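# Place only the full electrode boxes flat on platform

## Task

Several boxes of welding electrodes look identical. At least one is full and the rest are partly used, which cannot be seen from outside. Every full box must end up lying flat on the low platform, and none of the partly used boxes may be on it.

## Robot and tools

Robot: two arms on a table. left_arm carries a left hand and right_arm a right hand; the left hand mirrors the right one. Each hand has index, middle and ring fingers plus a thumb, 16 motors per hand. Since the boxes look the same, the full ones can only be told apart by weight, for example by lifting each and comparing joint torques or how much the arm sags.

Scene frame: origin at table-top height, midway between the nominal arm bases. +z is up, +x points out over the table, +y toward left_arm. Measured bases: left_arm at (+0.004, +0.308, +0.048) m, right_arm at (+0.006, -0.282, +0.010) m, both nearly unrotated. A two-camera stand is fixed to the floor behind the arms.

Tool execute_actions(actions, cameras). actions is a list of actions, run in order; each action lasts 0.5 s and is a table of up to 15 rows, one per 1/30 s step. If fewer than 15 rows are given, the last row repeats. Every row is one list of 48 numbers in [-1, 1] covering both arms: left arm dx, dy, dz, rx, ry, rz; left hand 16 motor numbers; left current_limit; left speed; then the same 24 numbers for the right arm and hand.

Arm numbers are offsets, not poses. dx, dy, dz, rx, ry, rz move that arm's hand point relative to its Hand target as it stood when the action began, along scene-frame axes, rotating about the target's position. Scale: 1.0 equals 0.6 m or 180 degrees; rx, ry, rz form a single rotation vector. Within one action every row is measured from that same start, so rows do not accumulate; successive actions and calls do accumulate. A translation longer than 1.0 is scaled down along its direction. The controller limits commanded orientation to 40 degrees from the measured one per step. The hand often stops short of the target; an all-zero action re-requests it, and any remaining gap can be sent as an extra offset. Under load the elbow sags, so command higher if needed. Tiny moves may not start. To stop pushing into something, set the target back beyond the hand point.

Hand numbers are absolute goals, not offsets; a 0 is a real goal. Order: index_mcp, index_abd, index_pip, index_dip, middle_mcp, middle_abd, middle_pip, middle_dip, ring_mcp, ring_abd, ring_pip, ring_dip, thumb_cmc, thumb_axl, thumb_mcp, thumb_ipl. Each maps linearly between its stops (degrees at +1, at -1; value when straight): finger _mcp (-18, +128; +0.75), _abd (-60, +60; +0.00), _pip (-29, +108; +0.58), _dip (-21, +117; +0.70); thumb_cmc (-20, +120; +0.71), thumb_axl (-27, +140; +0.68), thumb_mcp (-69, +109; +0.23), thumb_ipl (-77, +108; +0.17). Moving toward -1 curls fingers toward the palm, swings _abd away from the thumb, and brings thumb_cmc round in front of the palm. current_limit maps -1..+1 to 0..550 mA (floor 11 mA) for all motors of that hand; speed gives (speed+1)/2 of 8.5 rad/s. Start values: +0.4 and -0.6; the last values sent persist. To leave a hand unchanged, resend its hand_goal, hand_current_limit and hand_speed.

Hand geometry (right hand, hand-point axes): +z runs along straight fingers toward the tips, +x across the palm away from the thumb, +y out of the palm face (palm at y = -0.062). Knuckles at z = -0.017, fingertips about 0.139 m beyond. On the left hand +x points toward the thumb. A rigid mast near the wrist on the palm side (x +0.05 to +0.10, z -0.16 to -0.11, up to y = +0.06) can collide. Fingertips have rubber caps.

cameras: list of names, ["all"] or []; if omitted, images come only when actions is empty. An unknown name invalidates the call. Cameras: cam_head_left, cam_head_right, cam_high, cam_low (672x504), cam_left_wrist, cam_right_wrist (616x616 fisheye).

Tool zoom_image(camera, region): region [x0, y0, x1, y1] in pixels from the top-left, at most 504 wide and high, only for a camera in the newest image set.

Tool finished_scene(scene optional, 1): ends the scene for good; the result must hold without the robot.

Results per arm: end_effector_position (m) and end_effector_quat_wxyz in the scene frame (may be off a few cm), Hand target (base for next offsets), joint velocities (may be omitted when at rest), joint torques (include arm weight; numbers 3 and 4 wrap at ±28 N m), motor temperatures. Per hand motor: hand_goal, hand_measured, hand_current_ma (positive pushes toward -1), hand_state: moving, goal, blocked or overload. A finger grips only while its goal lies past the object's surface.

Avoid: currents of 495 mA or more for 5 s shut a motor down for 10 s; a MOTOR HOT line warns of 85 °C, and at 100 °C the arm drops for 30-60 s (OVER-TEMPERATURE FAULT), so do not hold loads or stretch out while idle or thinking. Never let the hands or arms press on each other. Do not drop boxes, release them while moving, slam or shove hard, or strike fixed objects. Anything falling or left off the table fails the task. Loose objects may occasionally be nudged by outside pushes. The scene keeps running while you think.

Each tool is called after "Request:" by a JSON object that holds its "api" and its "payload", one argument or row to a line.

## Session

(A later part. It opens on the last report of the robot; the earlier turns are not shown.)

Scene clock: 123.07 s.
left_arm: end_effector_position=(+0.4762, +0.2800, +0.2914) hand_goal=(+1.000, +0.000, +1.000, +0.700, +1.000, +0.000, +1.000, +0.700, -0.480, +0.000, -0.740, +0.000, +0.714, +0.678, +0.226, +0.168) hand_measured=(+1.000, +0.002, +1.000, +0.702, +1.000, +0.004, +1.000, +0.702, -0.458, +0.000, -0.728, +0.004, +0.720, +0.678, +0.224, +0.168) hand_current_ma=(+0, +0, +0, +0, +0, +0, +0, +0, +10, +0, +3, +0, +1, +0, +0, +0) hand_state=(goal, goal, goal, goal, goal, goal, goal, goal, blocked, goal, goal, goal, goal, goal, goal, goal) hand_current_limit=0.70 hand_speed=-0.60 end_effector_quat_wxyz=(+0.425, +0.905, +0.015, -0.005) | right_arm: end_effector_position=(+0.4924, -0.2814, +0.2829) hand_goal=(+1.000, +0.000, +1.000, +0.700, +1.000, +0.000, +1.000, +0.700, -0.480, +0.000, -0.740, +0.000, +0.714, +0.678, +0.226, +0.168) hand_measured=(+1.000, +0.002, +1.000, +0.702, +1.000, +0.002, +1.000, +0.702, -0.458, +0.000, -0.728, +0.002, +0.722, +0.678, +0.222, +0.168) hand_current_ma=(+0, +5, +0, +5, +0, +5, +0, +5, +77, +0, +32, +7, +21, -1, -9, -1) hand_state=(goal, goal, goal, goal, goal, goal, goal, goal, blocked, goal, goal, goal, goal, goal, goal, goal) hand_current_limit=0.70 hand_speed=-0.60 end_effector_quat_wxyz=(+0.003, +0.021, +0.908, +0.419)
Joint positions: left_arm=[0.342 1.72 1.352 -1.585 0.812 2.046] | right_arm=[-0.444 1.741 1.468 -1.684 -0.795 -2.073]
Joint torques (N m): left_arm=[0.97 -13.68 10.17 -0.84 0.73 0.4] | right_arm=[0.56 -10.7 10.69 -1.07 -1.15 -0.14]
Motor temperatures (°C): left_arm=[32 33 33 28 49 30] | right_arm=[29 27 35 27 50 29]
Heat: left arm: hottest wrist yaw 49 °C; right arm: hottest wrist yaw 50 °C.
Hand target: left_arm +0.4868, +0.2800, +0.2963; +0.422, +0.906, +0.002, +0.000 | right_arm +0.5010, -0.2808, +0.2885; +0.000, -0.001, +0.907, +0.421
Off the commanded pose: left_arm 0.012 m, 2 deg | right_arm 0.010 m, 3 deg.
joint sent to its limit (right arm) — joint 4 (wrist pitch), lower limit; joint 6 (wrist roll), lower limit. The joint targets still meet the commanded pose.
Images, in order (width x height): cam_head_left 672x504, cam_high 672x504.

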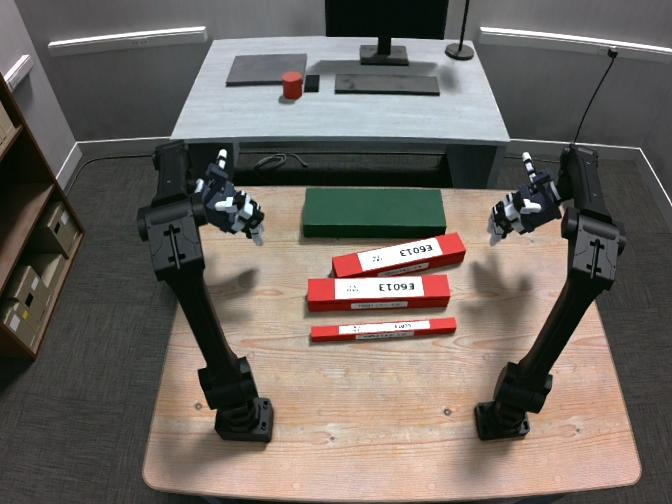

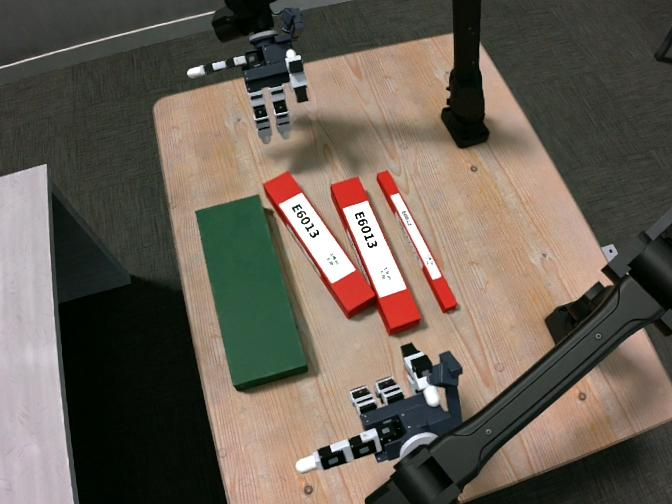

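Request:
{"api": "execute_actions", "payload": {
  "actions": [
    [[-0.03,0.01,0,-0.078,0,0,1,0,1,1,1,0,1,1,-0.48,0,-0.74,0,0.714,0.678,0.226,0.168,0.7,-0.6,-0.02,-0.01,0,0.078,0,0,1,0,1,1,1,0,1,1,-0.48,0,-0.74,0,0.714,0.678,0.226,0.168,0.7,-0.6]],
    [[-0.03,0.01,0,-0.078,0,0,1,0,1,1,1,0,1,1,-0.48,0,-0.74,0,0.714,0.678,0.226,0.168,0.7,-0.6,-0.02,-0.01,0,0.078,0,0,1,0,1,1,1,0,1,1,-0.48,0,-0.74,0,0.714,0.678,0.226,0.168,0.7,-0.6]]
  ],
  "cameras": ["cam_head_left","cam_high","cam_low"]
}}

Scene clock: 127.03 s.
left_arm: end_effector_position=(+0.4548, +0.2895, +0.2879) hand_goal=(+1.000, +0.000, +1.000, +1.000, +1.000, +0.000, +1.000, +1.000, -0.480, +0.000, -0.740, +0.000, +0.714, +0.678, +0.226, +0.168) hand_measured=(+1.000, +0.002, +1.000, +0.998, +1.000, +0.002, +1.000, +0.998, -0.458, +0.000, -0.728, +0.004, +0.722, +0.678, +0.224, +0.168) hand_current_ma=(+0, +0, +0, +0, +0, +0, +0, +0, +10, +0, +3, +0, +1, +0, +0, +0) hand_state=(goal, goal, goal, goal, goal, goal, goal, goal, blocked, goal, goal, goal, goal, goal, goal, goal) hand_current_limit=0.70 hand_speed=-0.60 end_effector_quat_wxyz=(+0.583, +0.805, +0.111, +0.030) | right_arm: end_effector_position=(+0.4808, -0.2892, +0.2842) hand_goal=(+1.000, +0.000, +1.000, +1.000, +1.000, +0.000, +1.000, +1.000, -0.480, +0.000, -0.740, +0.000, +0.714, +0.678, +0.226, +0.168) hand_measured=(+1.000, +0.002, +1.000, +0.998, +1.000, +0.002, +1.000, +0.998, -0.458, +0.000, -0.728, +0.002, +0.722, +0.678, +0.222, +0.168) hand_current_ma=(+0, +5, +0, -5, +0, +4, +0, -5, +77, +0, +32, +7, +21, -1, -9, -1) hand_state=(goal, goal, goal, goal, goal, goal, goal, goal, blocked, goal, goal, goal, goal, goal, goal, goal) hand_current_limit=0.70 hand_speed=-0.60 end_effector_quat_wxyz=(+0.037, +0.121, +0.808, +0.575)
Joint positions: left_arm=[0.4 1.716 1.114 -1.53 1.184 2.082] | right_arm=[-0.492 1.724 1.242 -1.638 -1.166 -2.074]
Joint torques (N m): left_arm=[2.37 -15.56 5.52 -0.18 1.03 0.43] | right_arm=[-0.97 -11.99 6.27 -0.14 -1.41 -0.15]
Heat: left arm: hottest wrist yaw 46 °C; right arm: hottest wrist yaw 47 °C.
Hand target: left_arm +0.4508, +0.2919, +0.2963; +0.630, +0.777, +0.002, -0.001 | right_arm +0.4769, -0.2927, +0.2886; +0.000, -0.001, +0.778, +0.629
Off the commanded pose: left_arm 0.010 m, 14 deg | right_arm 0.007 m, 16 deg.
joint sent to its limit (left arm) — joint 6 (wrist roll), upper limit. The joint targets are off in orientation, not in position.
joint sent to its limit (right arm) — joint 6 (wrist roll), lower limit. The joint targets are off in orientation, not in position.
Images, in order (width x height): cam_head_left 672x504, cam_high 672x504, cam_low 672x504.

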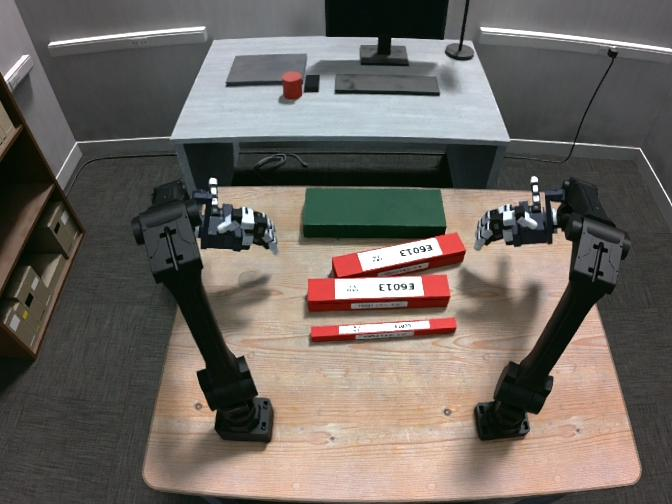

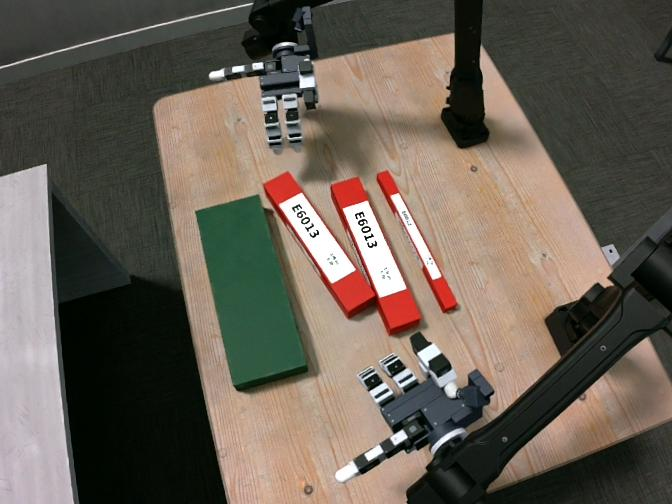

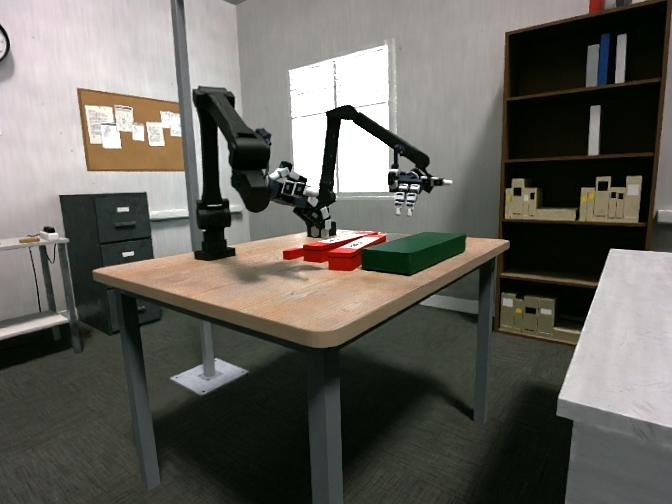

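Request:
{"api": "execute_actions", "payload": {
  "actions": [
    [[-0.004,-0.028,-0.05,0,0,0,1,0,1,1,1,0,1,1,-0.48,0,-0.74,0,0.714,0.678,0.226,0.168,0.7,-0.6,0,0,0,0,0,0,1,0,1,1,1,0,1,1,-0.48,0,-0.74,0,0.714,0.678,0.226,0.168,0.7,-0.6]],
    [[-0.004,-0.028,-0.05,0,0,0,1,0,1,1,1,0,1,1,-0.48,0,-0.74,0,0.714,0.678,0.226,0.168,0.7,-0.6,0,0,0,0,0,0,1,0,1,1,1,0,1,1,-0.48,0,-0.74,0,0.714,0.678,0.226,0.168,0.7,-0.6]],
    [[-0.004,-0.028,-0.05,0,0,0,1,0,1,1,1,0,1,1,-0.48,0,-0.74,0,0.714,0.678,0.226,0.168,0.7,-0.6,0,0,0,0,0,0,1,0,1,1,1,0,1,1,-0.48,0,-0.74,0,0.714,0.678,0.226,0.168,0.7,-0.6]]
  ],
  "cameras": ["cam_head_left","cam_high"]
}}

Request:
{"api": "zoom_image", "payload": {
  "camera": "cam_head_left",
  "region": [210, 200, 360, 320]
}}

Request:
{"api": "zoom_image", "payload": {
  "camera": "cam_high",
  "region": [300, 240, 460, 400]
}}

Scene clock: 130.27 s.
left_arm: end_effector_position=(+0.4434, +0.2431, +0.2107) hand_goal=(+1.000, +0.000, +1.000, +1.000, +1.000, +0.000, +1.000, +1.000, -0.480, +0.000, -0.740, +0.000, +0.714, +0.678, +0.226, +0.168) hand_measured=(+1.000, +0.002, +1.000, +0.998, +1.000, +0.002, +1.000, +0.998, -0.458, +0.000, -0.728, +0.004, +0.722, +0.678, +0.224, +0.168) hand_current_ma=(+0, +0, +0, +0, +0, +0, +0, +0, +10, +0, +3, +0, +1, +0, +0, +0) hand_state=(goal, goal, goal, goal, goal, goal, goal, goal, blocked, goal, goal, goal, goal, goal, goal, goal) hand_current_limit=0.70 hand_speed=-0.60 end_effector_quat_wxyz=(+0.602, +0.795, +0.066, +0.033) | right_arm: end_effector_position=(+0.4814, -0.2895, +0.2848) hand_goal=(+1.000, +0.000, +1.000, +1.000, +1.000, +0.000, +1.000, +1.000, -0.480, +0.000, -0.740, +0.000, +0.714, +0.678, +0.226, +0.168) hand_measured=(+1.000, +0.002, +1.000, +0.998, +1.000, +0.002, +1.000, +0.998, -0.458, +0.000, -0.728, +0.002, +0.722, +0.678, +0.222, +0.168) hand_current_ma=(+0, +5, +0, -5, +0, +4, +0, -5, +77, +0, +32, +7, +21, -1, -9, -1) hand_state=(goal, goal, goal, goal, goal, goal, goal, goal, blocked, goal, goal, goal, goal, goal, goal, goal) hand_current_limit=0.70 hand_speed=-0.60 end_effector_quat_wxyz=(+0.040, +0.120, +0.807, +0.576)
Joint positions: left_arm=[0.298 1.841 1.001 -1.249 1.25 2.083] | right_arm=[-0.492 1.724 1.242 -1.633 -1.171 -2.074]
Joint torques (N m): left_arm=[1.2 -13.04 4.94 -0.1 1.09 0.41] | right_arm=[-0.97 -12.04 6.01 -0.16 -1.4 -0.15]
Motor temperatures (°C): left_arm=[32 33 32 28 45 30] | right_arm=[28 28 34 27 45 29]
Heat: left arm: hottest wrist yaw 45 °C; right arm: hottest wrist yaw 45 °C.
Hand target: left_arm +0.4436, +0.2415, +0.2064; +0.630, +0.777, +0.002, -0.001 | right_arm +0.4769, -0.2928, +0.2886; +0.000, -0.001, +0.778, +0.629
Off the commanded pose: left_arm 0.005 m, 9 deg | right_arm 0.007 m, 16 deg.
joint sent to its limit (left arm) — joint 6 (wrist roll), upper limit. The joint targets are off in orientation, not in position.
joint sent to its limit (right arm) — joint 6 (wrist roll), lower limit. The joint targets are off in orientation, not in position.
Images, in order (width x height): cam_head_left 672x504, cam_high 672x504.

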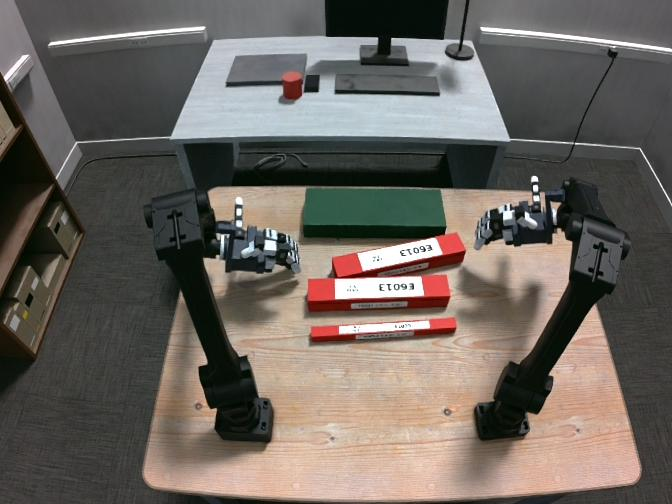

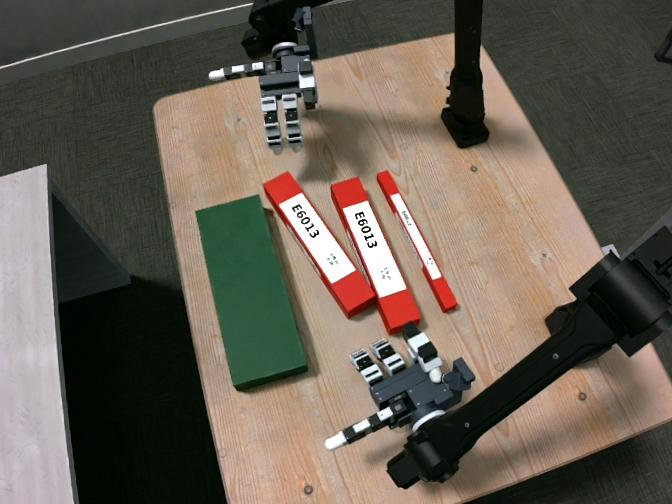

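Scaled by 3.360.

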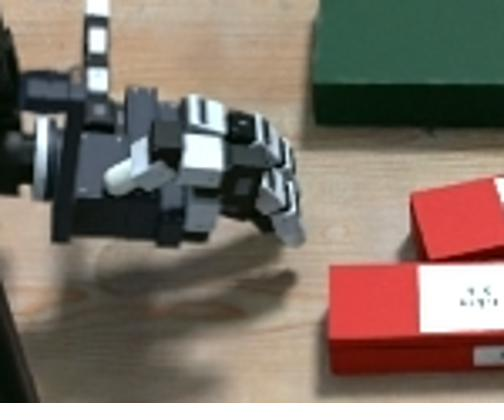

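Scaled by 3.150.

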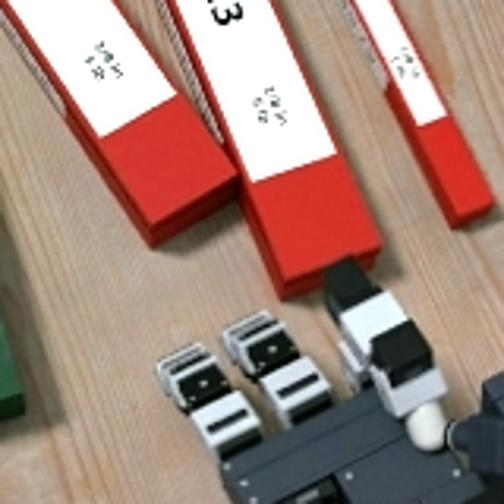

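Request:
{"api": "execute_actions", "payload": {
  "actions": [
    [[0,-0.044,-0.02,0,0,0,1,0,1,1,1,0,1,1,-0.48,0,-0.74,0,0.714,0.678,0.226,0.168,0.7,-0.6,0,0,0,0,0,0,1,0,1,1,1,0,1,1,-0.48,0,-0.74,0,0.714,0.678,0.226,0.168,0.7,-0.6]],
    [[0,-0.044,0,0,0,0,1,0,1,1,1,0,1,1,-0.48,0,-0.74,0,0.714,0.678,0.226,0.168,0.7,-0.6,0,0,0,0,0,0,1,0,1,1,1,0,1,1,-0.48,0,-0.74,0,0.714,0.678,0.226,0.168,0.7,-0.6]]
  ],
  "cameras": ["cam_head_left","cam_high"]
}}

Request:
{"api": "zoom_image", "payload": {
  "camera": "cam_head_left",
  "region": [210, 200, 360, 320]
}}

Request:
{"api": "zoom_image", "payload": {
  "camera": "cam_high",
  "region": [300, 240, 460, 400]
}}

Scene clock: 132.27 s.
left_arm: end_effector_position=(+0.4384, +0.1878, +0.1986) hand_goal=(+1.000, +0.000, +1.000, +1.000, +1.000, +0.000, +1.000, +1.000, -0.480, +0.000, -0.740, +0.000, +0.714, +0.678, +0.226, +0.168) hand_measured=(+1.000, +0.002, +1.000, +0.998, +1.000, +0.002, +1.000, +0.998, -0.458, +0.000, -0.728, +0.004, +0.722, +0.678, +0.224, +0.168) hand_current_ma=(+0, +0, +0, +0, +0, +0, +0, +0, +10, +0, +3, +0, +1, +0, +0, +0) hand_state=(goal, goal, goal, goal, goal, goal, goal, goal, blocked, goal, goal, goal, goal, goal, goal, goal) hand_current_limit=0.70 hand_speed=-0.60 end_effector_quat_wxyz=(+0.623, +0.782, +0.022, +0.004) | right_arm: end_effector_position=(+0.4814, -0.2895, +0.2848) hand_goal=(+1.000, +0.000, +1.000, +1.000, +1.000, +0.000, +1.000, +1.000, -0.480, +0.000, -0.740, +0.000, +0.714, +0.678, +0.226, +0.168) hand_measured=(+1.000, +0.002, +1.000, +0.998, +1.000, +0.002, +1.000, +0.998, -0.458, +0.000, -0.728, +0.002, +0.722, +0.678, +0.222, +0.168) hand_current_ma=(+0, +5, +0, -5, +0, +4, +0, -5, +77, +0, +32, +7, +21, -1, -9, -1) hand_state=(goal, goal, goal, goal, goal, goal, goal, goal, blocked, goal, goal, goal, goal, goal, goal, goal) hand_current_limit=0.70 hand_speed=-0.60 end_effector_quat_wxyz=(+0.040, +0.120, +0.807, +0.576)
Joint positions: left_arm=[0.164 1.893 1.001 -1.197 1.309 2.083] | right_arm=[-0.492 1.724 1.242 -1.633 -1.171 -2.074]
Joint torques (N m): left_arm=[1.55 -12.98 5.76 -0.05 1.1 0.42] | right_arm=[-0.91 -12.04 6 -0.17 -1.4 -0.15]
Heat: left arm: hottest wrist yaw 44 °C; right arm: hottest wrist yaw 44 °C.
Hand target: left_arm +0.4436, +0.1888, +0.1944; +0.630, +0.777, +0.002, -0.001 | right_arm +0.4769, -0.2928, +0.2886; +0.000, -0.001, +0.778, +0.629
Off the commanded pose: left_arm 0.007 m, 3 deg | right_arm 0.007 m, 16 deg.
joint sent to its limit (left arm) — joint 6 (wrist roll), upper limit. The joint targets still meet the commanded pose.
joint sent to its limit (right arm) — joint 6 (wrist roll), lower limit. The joint targets are off in orientation, not in position.
Images, in order (width x height): cam_head_left 672x504, cam_high 672x504.

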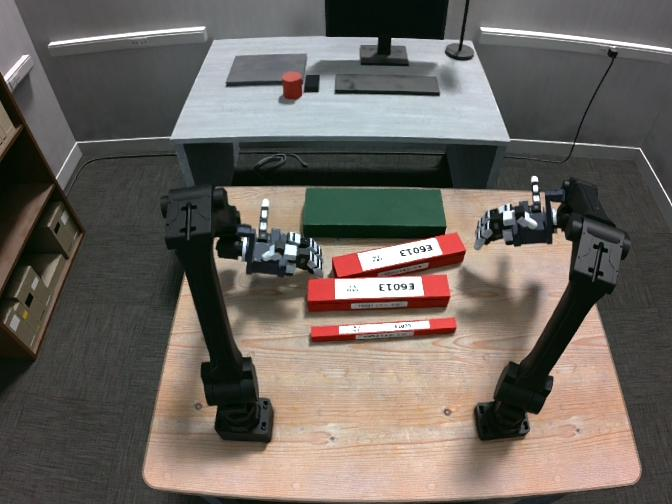

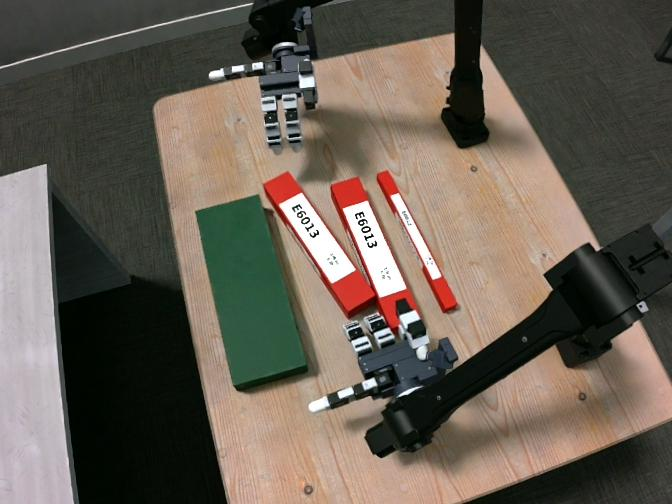

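Scaled by 3.360.

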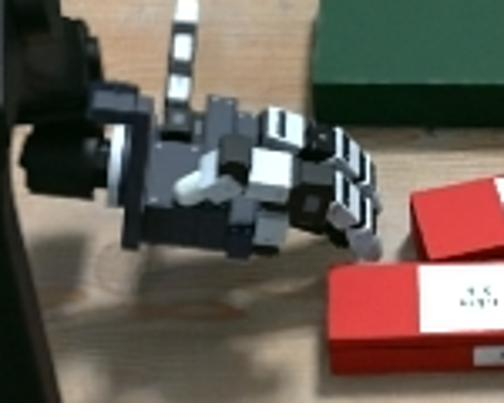

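Scaled by 3.150.

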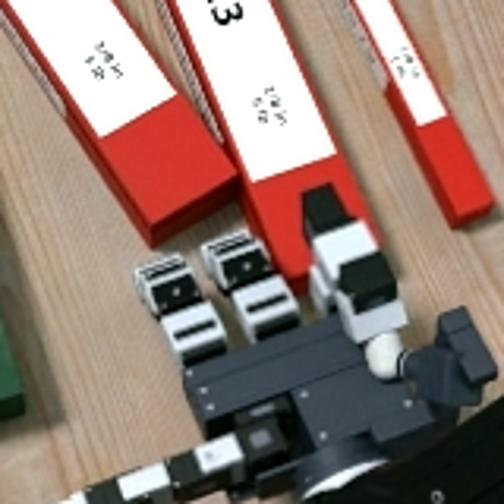

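Request:
{"api": "execute_actions", "payload": {
  "actions": [
    [[-0.03,0,0,0,0,0,1,0,1,1,1,0,1,1,-0.48,0,-0.74,0,0.714,0.678,0.226,0.168,0.7,-0.6,0,0,0,0,0,0,1,0,1,1,1,0,1,1,-0.48,0,-0.74,0,0.714,0.678,0.226,0.168,0.7,-0.6]],
    [[-0.03,0,0,0,0,0,1,0,1,1,1,0,1,1,-0.48,0,-0.74,0,0.714,0.678,0.226,0.168,0.7,-0.6,0,0,0,0,0,0,1,0,1,1,1,0,1,1,-0.48,0,-0.74,0,0.714,0.678,0.226,0.168,0.7,-0.6]],
    [[-0.03,0,0,0,0,0,1,0,1,1,1,0,1,1,-0.48,0,-0.74,0,0.714,0.678,0.226,0.168,0.7,-0.6,0,0,0,0,0,0,1,0,1,1,1,0,1,1,-0.48,0,-0.74,0,0.714,0.678,0.226,0.168,0.7,-0.6]]
  ],
  "cameras": ["cam_head_left","cam_high"]
}}

Request:
{"api": "zoom_image", "payload": {
  "camera": "cam_head_left",
  "region": [260, 200, 480, 360]
}}

Scene clock: 134.47 s.
left_arm: end_effector_position=(+0.3910, +0.1846, +0.1868) hand_goal=(+1.000, +0.000, +1.000, +1.000, +1.000, +0.000, +1.000, +1.000, -0.480, +0.000, -0.740, +0.000, +0.714, +0.678, +0.226, +0.168) hand_measured=(+1.000, +0.002, +1.000, +0.998, +1.000, +0.004, +1.000, +0.998, -0.458, +0.000, -0.728, +0.004, +0.722, +0.678, +0.224, +0.168) hand_current_ma=(+0, +0, +0, +0, +0, +0, +0, +0, +10, +0, +3, +0, +1, +0, +0, +0) hand_state=(goal, goal, goal, goal, goal, goal, goal, goal, blocked, goal, goal, goal, goal, goal, goal, goal) hand_current_limit=0.70 hand_speed=-0.60 end_effector_quat_wxyz=(+0.622, +0.782, +0.034, -0.003) | right_arm: end_effector_position=(+0.4814, -0.2895, +0.2848) hand_goal=(+1.000, +0.000, +1.000, +1.000, +1.000, +0.000, +1.000, +1.000, -0.480, +0.000, -0.740, +0.000, +0.714, +0.678, +0.226, +0.168) hand_measured=(+1.000, +0.002, +1.000, +0.998, +1.000, +0.002, +1.000, +0.998, -0.458, +0.000, -0.728, +0.002, +0.722, +0.678, +0.222, +0.168) hand_current_ma=(+0, +5, +0, -5, +0, +4, +0, -5, +77, +0, +32, +7, +21, -1, -9, -1) hand_state=(goal, goal, goal, goal, goal, goal, goal, goal, blocked, goal, goal, goal, goal, goal, goal, goal) hand_current_limit=0.70 hand_speed=-0.60 end_effector_quat_wxyz=(+0.040, +0.120, +0.807, +0.576)
Joint positions: left_arm=[0.177 1.837 0.849 -1.127 1.305 2.083] | right_arm=[-0.492 1.724 1.242 -1.633 -1.171 -2.074]
Joint torques (N m): left_arm=[2.61 -14.74 3.56 -0.1 0.83 0.41] | right_arm=[-0.91 -12.04 6.01 -0.16 -1.4 -0.15]
Heat: left arm: hottest wrist yaw 43 °C; right arm: hottest wrist yaw 43 °C.
Hand target: left_arm +0.3896, +0.1888, +0.1943; +0.630, +0.777, +0.002, -0.001 | right_arm +0.4769, -0.2928, +0.2886; +0.000, -0.001, +0.778, +0.629
Off the commanded pose: left_arm 0.009 m, 4 deg | right_arm 0.007 m, 16 deg.
joint sent to its limit (left arm) — joint 6 (wrist roll), upper limit. The joint targets are off in orientation, not in position.
joint sent to its limit (right arm) — joint 6 (wrist roll), lower limit. The joint targets are off in orientation, not in position.
Images, in order (width x height): cam_head_left 672x504, cam_high 672x504.

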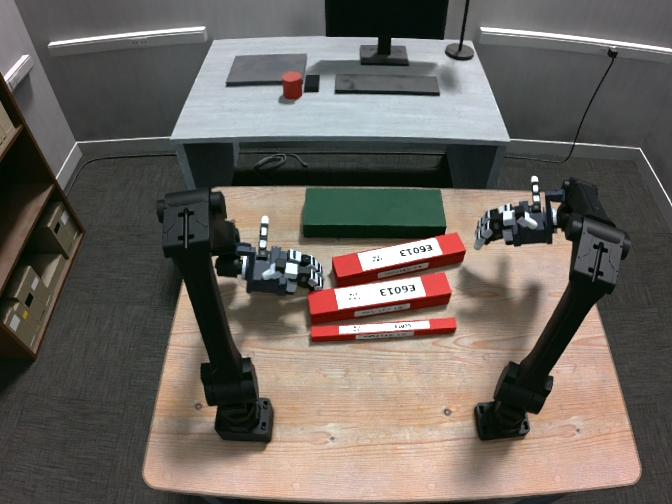

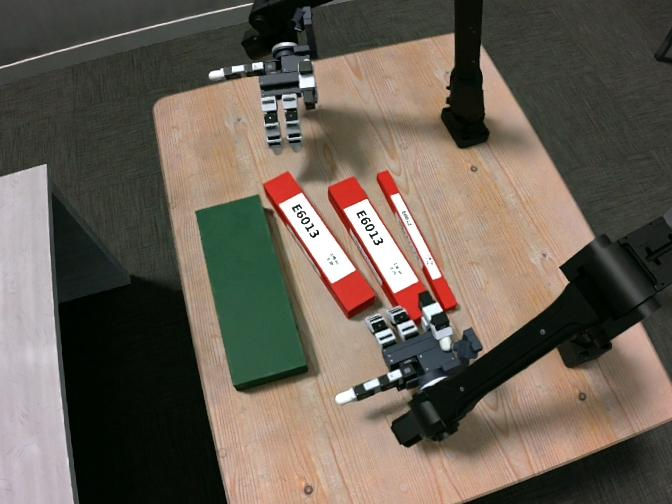

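Scaled by 2.291.

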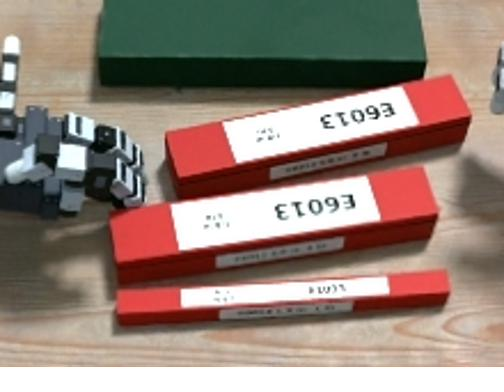

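Request:
{"api": "execute_actions", "payload": {
  "actions": [
    [[0,0.03,0,0,0,0,1,0,1,1,1,0,1,1,-0.48,0,-0.74,0,0.714,0.678,0.226,0.168,0.7,-0.6,0.05,0,0,0,0,0,-0.48,0,-0.74,0,1,0,1,1,-0.48,0,-0.74,0,0.714,0.678,0.226,0.168,0.7,-0.6]],
    [[0,0.03,0,0,0,0,1,0,1,1,1,0,1,1,-0.48,0,-0.74,0,0.714,0.678,0.226,0.168,0.7,-0.6,0.05,0,0,0,0,0,-0.48,0,-0.74,0,1,0,1,1,-0.48,0,-0.74,0,0.714,0.678,0.226,0.168,0.7,-0.6]],
    [[0,0,0,0,0,0,1,0,1,1,1,0,1,1,-0.48,0,-0.74,0,0.714,0.678,0.226,0.168,0.7,-0.6,0.05,0,-0.03,0,0,0,-0.48,0,-0.74,0,1,0,1,1,-0.48,0,-0.74,0,0.714,0.678,0.226,0.168,0.7,-0.6]],
    [[0,0,0,0,0,0,1,0,1,1,1,0,1,1,-0.48,0,-0.74,0,0.714,0.678,0.226,0.168,0.7,-0.6,0.05,0,-0.03,0,0,0,-0.48,0,-0.74,0,1,0,1,1,-0.48,0,-0.74,0,0.714,0.678,0.226,0.168,0.7,-0.6]]
  ],
  "cameras": ["cam_head_left","cam_high"]
}}

Request:
{"api": "zoom_image", "payload": {
  "camera": "cam_head_left",
  "region": [400, 170, 560, 300]
}}

Request:
{"api": "zoom_image", "payload": {
  "camera": "cam_high",
  "region": [180, 80, 340, 240]
}}

Scene clock: 138.77 s.
left_arm: end_effector_position=(+0.3921, +0.2226, +0.1867) hand_goal=(+1.000, +0.000, +1.000, +1.000, +1.000, +0.000, +1.000, +1.000, -0.480, +0.000, -0.740, +0.000, +0.714, +0.678, +0.226, +0.168) hand_measured=(+1.000, +0.002, +1.000, +0.998, +1.000, +0.004, +1.000, +0.998, -0.458, +0.000, -0.728, +0.004, +0.722, +0.678, +0.224, +0.168) hand_current_ma=(+0, +0, +0, +0, +0, +0, +0, +0, +10, +0, +3, +0, +1, +0, +0, +0) hand_state=(goal, goal, goal, goal, goal, goal, goal, goal, blocked, goal, goal, goal, goal, goal, goal, goal) hand_current_limit=0.70 hand_speed=-0.60 end_effector_quat_wxyz=(+0.606, +0.792, +0.066, +0.026) | right_arm: end_effector_position=(+0.5891, -0.2958, +0.2496) hand_goal=(-0.480, +0.000, -0.740, +0.000, +1.000, +0.000, +1.000, +1.000, -0.480, +0.000, -0.740, +0.000, +0.714, +0.678, +0.226, +0.168) hand_measured=(-0.466, +0.002, -0.708, +0.004, +1.000, +0.002, +1.000, +0.998, -0.458, +0.000, -0.728, +0.002, +0.726, +0.678, +0.222, +0.168) hand_current_ma=(+43, +5, +108, +11, +0, +4, +0, -5, +77, +0, +32, +7, +32, -1, -9, -1) hand_state=(goal, goal, blocked, goal, goal, goal, goal, goal, blocked, goal, goal, goal, goal, goal, goal, goal) hand_current_limit=0.70 hand_speed=-0.60 end_effector_quat_wxyz=(+0.041, +0.091, +0.798, +0.594)
Joint positions: left_arm=[0.285 1.806 0.831 -1.126 1.26 2.083] | right_arm=[-0.417 2.032 1.582 -1.644 -1.229 -2.075]
Joint torques (N m): left_arm=[2.26 -14.39 3.69 -0.77 0.84 0.41] | right_arm=[0.56 -13.63 9.74 -1.02 -1.23 -0.15]
Heat: left arm: hottest wrist yaw 42 °C; right arm: hottest wrist yaw 42 °C.
Hand target: left_arm +0.3896, +0.2248, +0.1943; +0.630, +0.777, +0.002, -0.001 | right_arm +0.5969, -0.2928, +0.2527; +0.000, -0.001, +0.778, +0.629
Off the commanded pose: left_arm 0.008 m, 9 deg | right_arm 0.009 m, 12 deg.
joint sent to its limit (left arm) — joint 6 (wrist roll), upper limit. The joint targets are off in orientation, not in position.
joint sent to its limit (right arm) — joint 6 (wrist roll), lower limit. The joint targets are off in orientation, not in position.
Images, in order (width x height): cam_head_left 672x504, cam_high 672x504.

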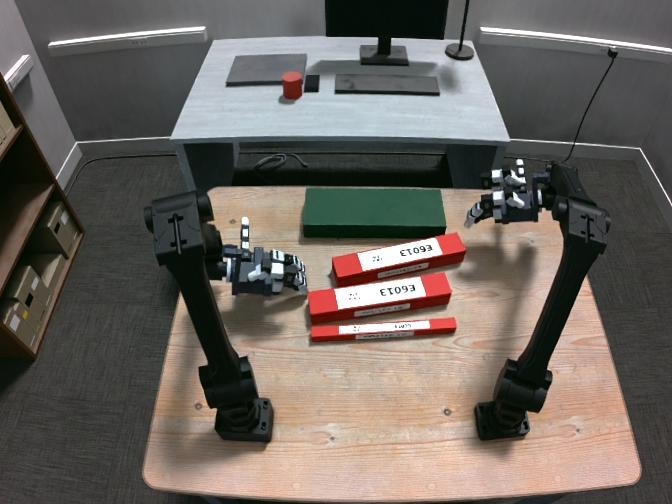

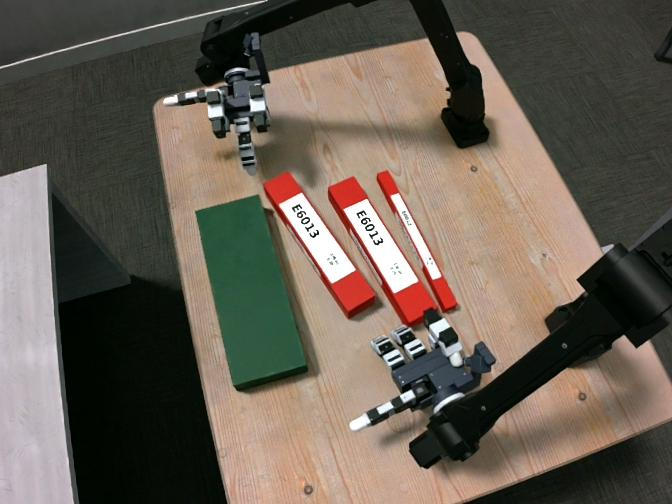

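Scaled by 3.150.

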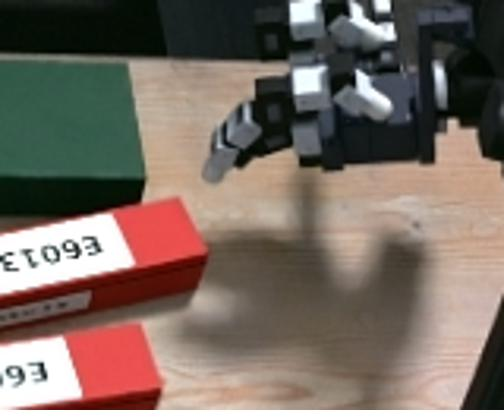

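Scaled by 3.150.

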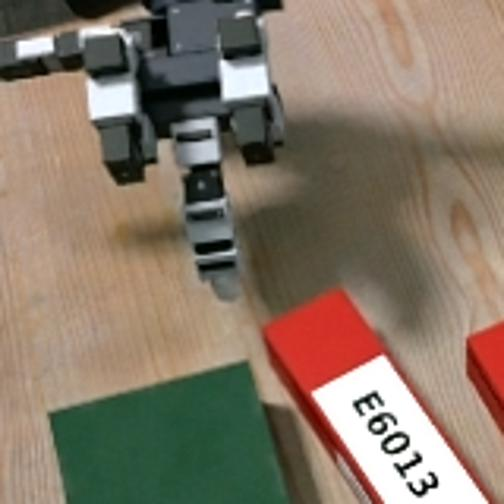

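Request:
{"api": "execute_actions", "payload": {
  "actions": [],
  "cameras": ["cam_head_left","cam_low","cam_high"]
}}

Scene clock: 141.07 s.
left_arm: end_effector_position=(+0.3921, +0.2226, +0.1867) hand_goal=(+1.000, +0.000, +1.000, +1.000, +1.000, +0.000, +1.000, +1.000, -0.480, +0.000, -0.740, +0.000, +0.714, +0.678, +0.226, +0.168) hand_measured=(+1.000, +0.002, +1.000, +0.998, +1.000, +0.004, +1.000, +0.998, -0.458, +0.000, -0.728, +0.004, +0.722, +0.678, +0.224, +0.168) hand_current_ma=(+0, +0, +0, +0, +0, +0, +0, +0, +10, +0, +3, +0, +1, +0, +0, +0) hand_state=(goal, goal, goal, goal, goal, goal, goal, goal, blocked, goal, goal, goal, goal, goal, goal, goal) hand_current_limit=0.70 hand_speed=-0.60 end_effector_quat_wxyz=(+0.606, +0.792, +0.066, +0.026) | right_arm: end_effector_position=(+0.5891, -0.2958, +0.2496) hand_goal=(-0.480, +0.000, -0.740, +0.000, +1.000, +0.000, +1.000, +1.000, -0.480, +0.000, -0.740, +0.000, +0.714, +0.678, +0.226, +0.168) hand_measured=(-0.466, +0.002, -0.708, +0.004, +1.000, +0.002, +1.000, +0.998, -0.458, +0.000, -0.728, +0.002, +0.726, +0.678, +0.222, +0.168) hand_current_ma=(+43, +5, +108, +11, +0, +4, +0, -5, +77, +0, +32, +7, +32, -1, -9, -1) hand_state=(goal, goal, blocked, goal, goal, goal, goal, goal, blocked, goal, goal, goal, goal, goal, goal, goal) hand_current_limit=0.70 hand_speed=-0.60 end_effector_quat_wxyz=(+0.041, +0.091, +0.798, +0.594)
Joint positions: left_arm=[0.285 1.806 0.831 -1.126 1.26 2.083] | right_arm=[-0.417 2.032 1.582 -1.644 -1.229 -2.075]
Joint velocities: within noise
Joint torques (N m): left_arm=[2.08 -14.33 3.67 -0.8 0.83 0.4] | right_arm=[0.62 -13.51 9.8 -0.99 -1.23 -0.15]
Motor temperatures (°C): left_arm=[32 33 32 28 41 30] | right_arm=[28 28 34 27 42 29]
Heat: left arm: hottest wrist yaw 41 °C; right arm: hottest wrist yaw 42 °C.
Hand target: left_arm +0.3896, +0.2248, +0.1943; +0.630, +0.777, +0.002, -0.001 | right_arm +0.5969, -0.2928, +0.2527; +0.000, -0.001, +0.778, +0.629
Off the commanded pose: left_arm 0.008 m, 9 deg | right_arm 0.009 m, 12 deg.
Images, in order (width x height): cam_head_left 672x504, cam_high 672x504, cam_low 672x504.

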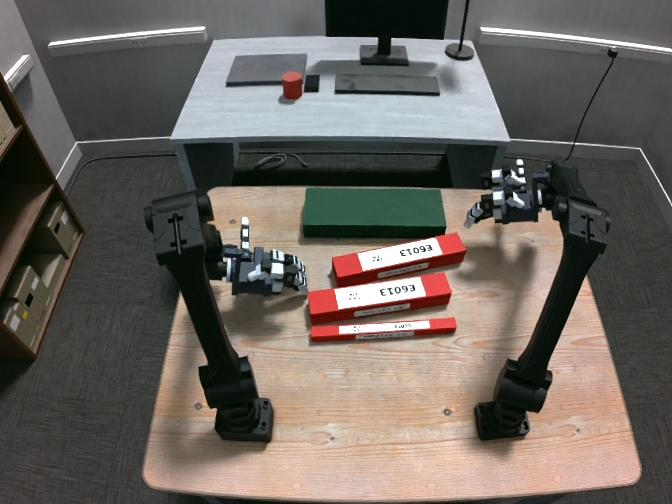

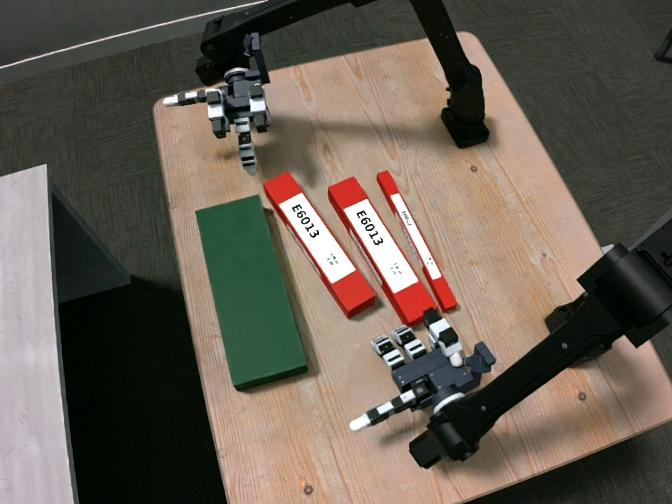

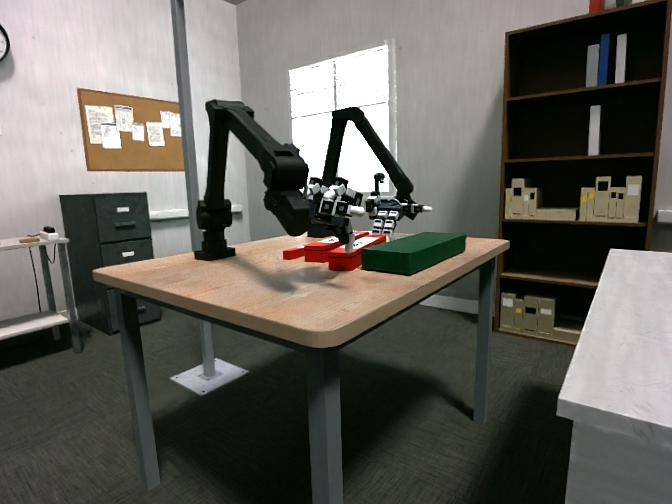

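Request:
{"api": "zoom_image", "payload": {
  "camera": "cam_head_left",
  "region": [400, 140, 600, 300]
}}

Request:
{"api": "zoom_image", "payload": {
  "camera": "cam_low",
  "region": [280, 160, 480, 310]
}}

Request:
{"api": "zoom_image", "payload": {
  "camera": "cam_high",
  "region": [150, 80, 350, 230]
}}

Scaled by 2.520.

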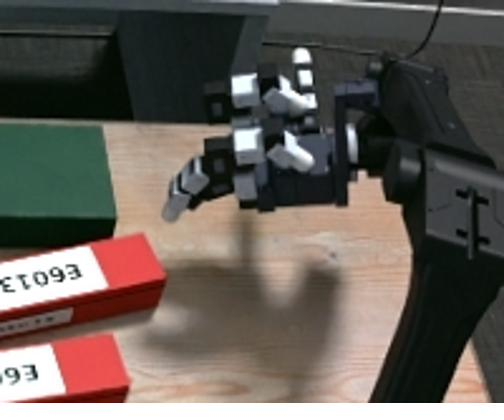

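Scaled by 2.520.

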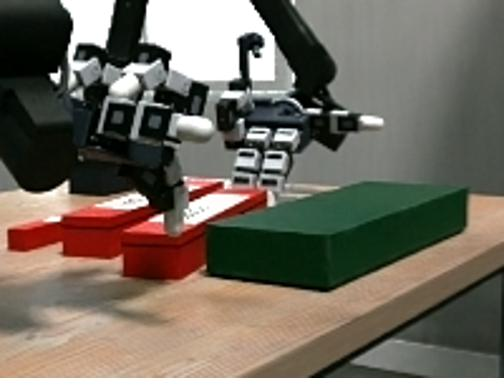

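Scaled by 2.520.

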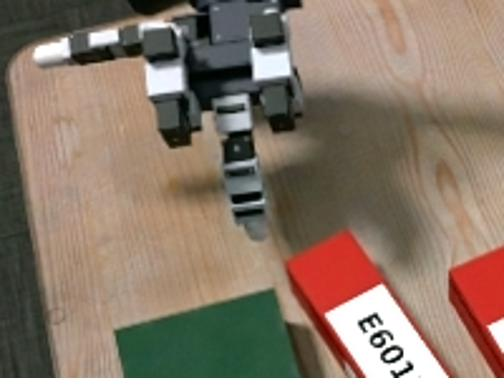

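Request:
{"api": "execute_actions", "payload": {
  "actions": [
    [[0,0,0,0,0,0,1,0,1,1,1,0,1,1,-0.48,0,-0.74,0,0.714,0.678,0.226,0.168,0.7,-0.6,0.058,0,0,0,0,0,-0.48,0,-0.74,0,1,0,1,1,-0.48,0,-0.74,0,0.714,0.678,0.226,0.168,0.7,-0.6]],
    [[0,0,0,0,0,0,1,0,1,1,1,0,1,1,-0.48,0,-0.74,0,0.714,0.678,0.226,0.168,0.7,-0.6,0,0.058,-0.04,0,0,0,-0.48,0,-0.74,0,1,0,1,1,-0.48,0,-0.74,0,0.714,0.678,0.226,0.168,0.7,-0.6]],
    [[0,0,0,0,0,0,1,0,1,1,1,0,1,1,-0.48,0,-0.74,0,0.714,0.678,0.226,0.168,0.7,-0.6,0,0,0,0,0,0,-0.48,0,-0.74,0,1,0,1,1,-0.48,0,-0.74,0,0.714,0.678,0.226,0.168,0.7,-0.6]]
  ],
  "cameras": ["cam_head_left","cam_low","cam_high"]
}}

Request:
{"api": "zoom_image", "payload": {
  "camera": "cam_high",
  "region": [150, 80, 350, 230]
}}

Request:
{"api": "zoom_image", "payload": {
  "camera": "cam_head_left",
  "region": [400, 140, 600, 300]
}}

Scene clock: 144.43 s.
left_arm: end_effector_position=(+0.3921, +0.2226, +0.1867) hand_goal=(+1.000, +0.000, +1.000, +1.000, +1.000, +0.000, +1.000, +1.000, -0.480, +0.000, -0.740, +0.000, +0.714, +0.678, +0.226, +0.168) hand_measured=(+1.000, +0.002, +1.000, +0.998, +1.000, +0.004, +1.000, +0.998, -0.458, +0.000, -0.728, +0.004, +0.722, +0.678, +0.224, +0.168) hand_current_ma=(+0, +0, +0, +0, +0, +0, +0, +0, +10, +0, +3, +0, +1, +0, +0, +0) hand_state=(goal, goal, goal, goal, goal, goal, goal, goal, blocked, goal, goal, goal, goal, goal, goal, goal) hand_current_limit=0.70 hand_speed=-0.60 end_effector_quat_wxyz=(+0.606, +0.792, +0.066, +0.026) | right_arm: end_effector_position=(+0.6268, -0.2551, +0.2359) hand_goal=(-0.480, +0.000, -0.740, +0.000, +1.000, +0.000, +1.000, +1.000, -0.480, +0.000, -0.740, +0.000, +0.714, +0.678, +0.226, +0.168) hand_measured=(-0.466, +0.002, -0.708, +0.004, +1.000, +0.002, +1.000, +0.998, -0.458, +0.000, -0.728, +0.002, +0.726, +0.678, +0.222, +0.168) hand_current_ma=(+43, +5, +108, +11, +0, +4, +0, -5, +77, +0, +32, +7, +32, -1, -9, -1) hand_state=(goal, goal, blocked, goal, goal, goal, goal, goal, blocked, goal, goal, goal, goal, goal, goal, goal) hand_current_limit=0.70 hand_speed=-0.60 end_effector_quat_wxyz=(+0.024, +0.057, +0.793, +0.605)
Joint positions: left_arm=[0.285 1.806 0.831 -1.126 1.26 2.083] | right_arm=[-0.328 2.143 1.719 -1.662 -1.26 -2.075]
Joint torques (N m): left_arm=[2.32 -14.39 3.69 -0.81 0.84 0.41] | right_arm=[-0.38 -14.39 8.39 -0.06 -1.4 -0.14]
Heat: left arm: hottest wrist yaw 40 °C; right arm: hottest wrist yaw 41 °C.
Hand target: left_arm +0.3896, +0.2248, +0.1943; +0.630, +0.777, +0.002, -0.001 | right_arm +0.6318, -0.2579, +0.2285; +0.000, -0.001, +0.778, +0.629
Off the commanded pose: left_arm 0.008 m, 9 deg | right_arm 0.009 m, 8 deg.
joint sent to its limit (left arm) — joint 6 (wrist roll), upper limit. The joint targets are off in orientation, not in position.
joint sent to its limit (right arm) — joint 6 (wrist roll), lower limit. The joint targets are off in orientation, not in position.
Images, in order (width x height): cam_head_left 672x504, cam_high 672x504, cam_low 672x504.

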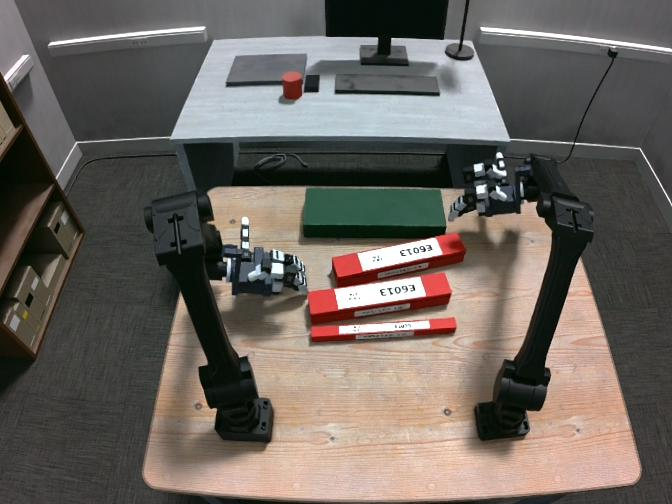

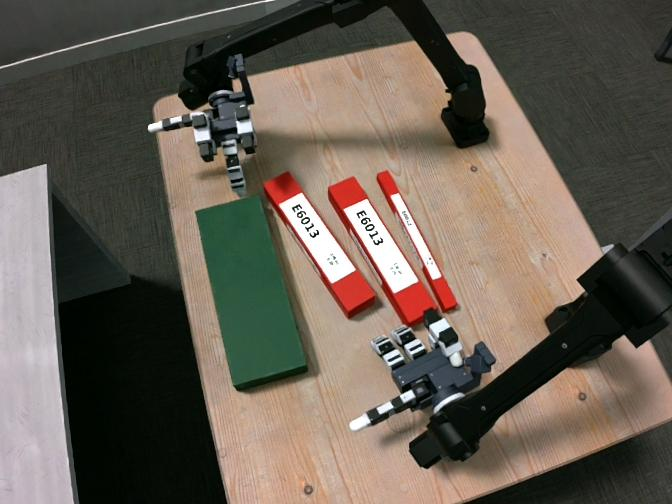

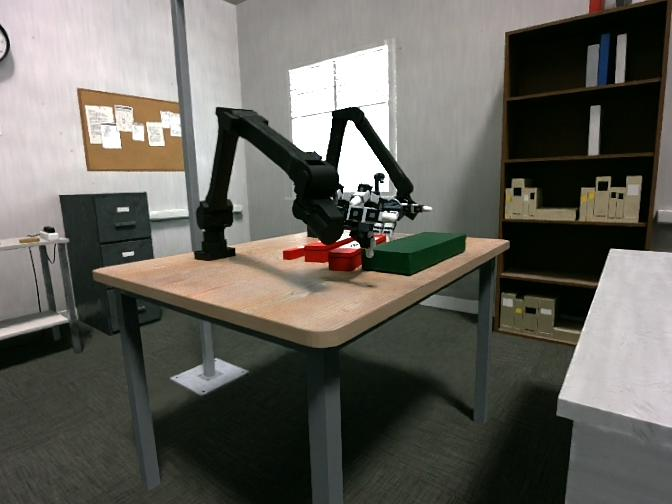

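Scaled by 2.520.

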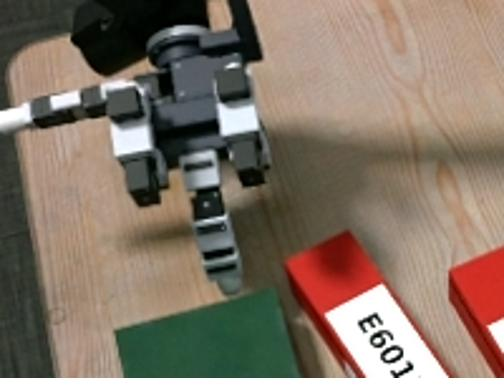

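Scaled by 2.520.

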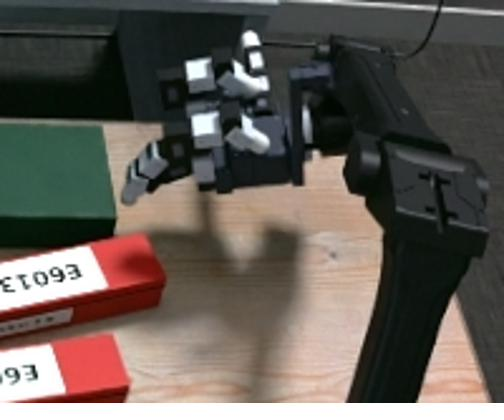

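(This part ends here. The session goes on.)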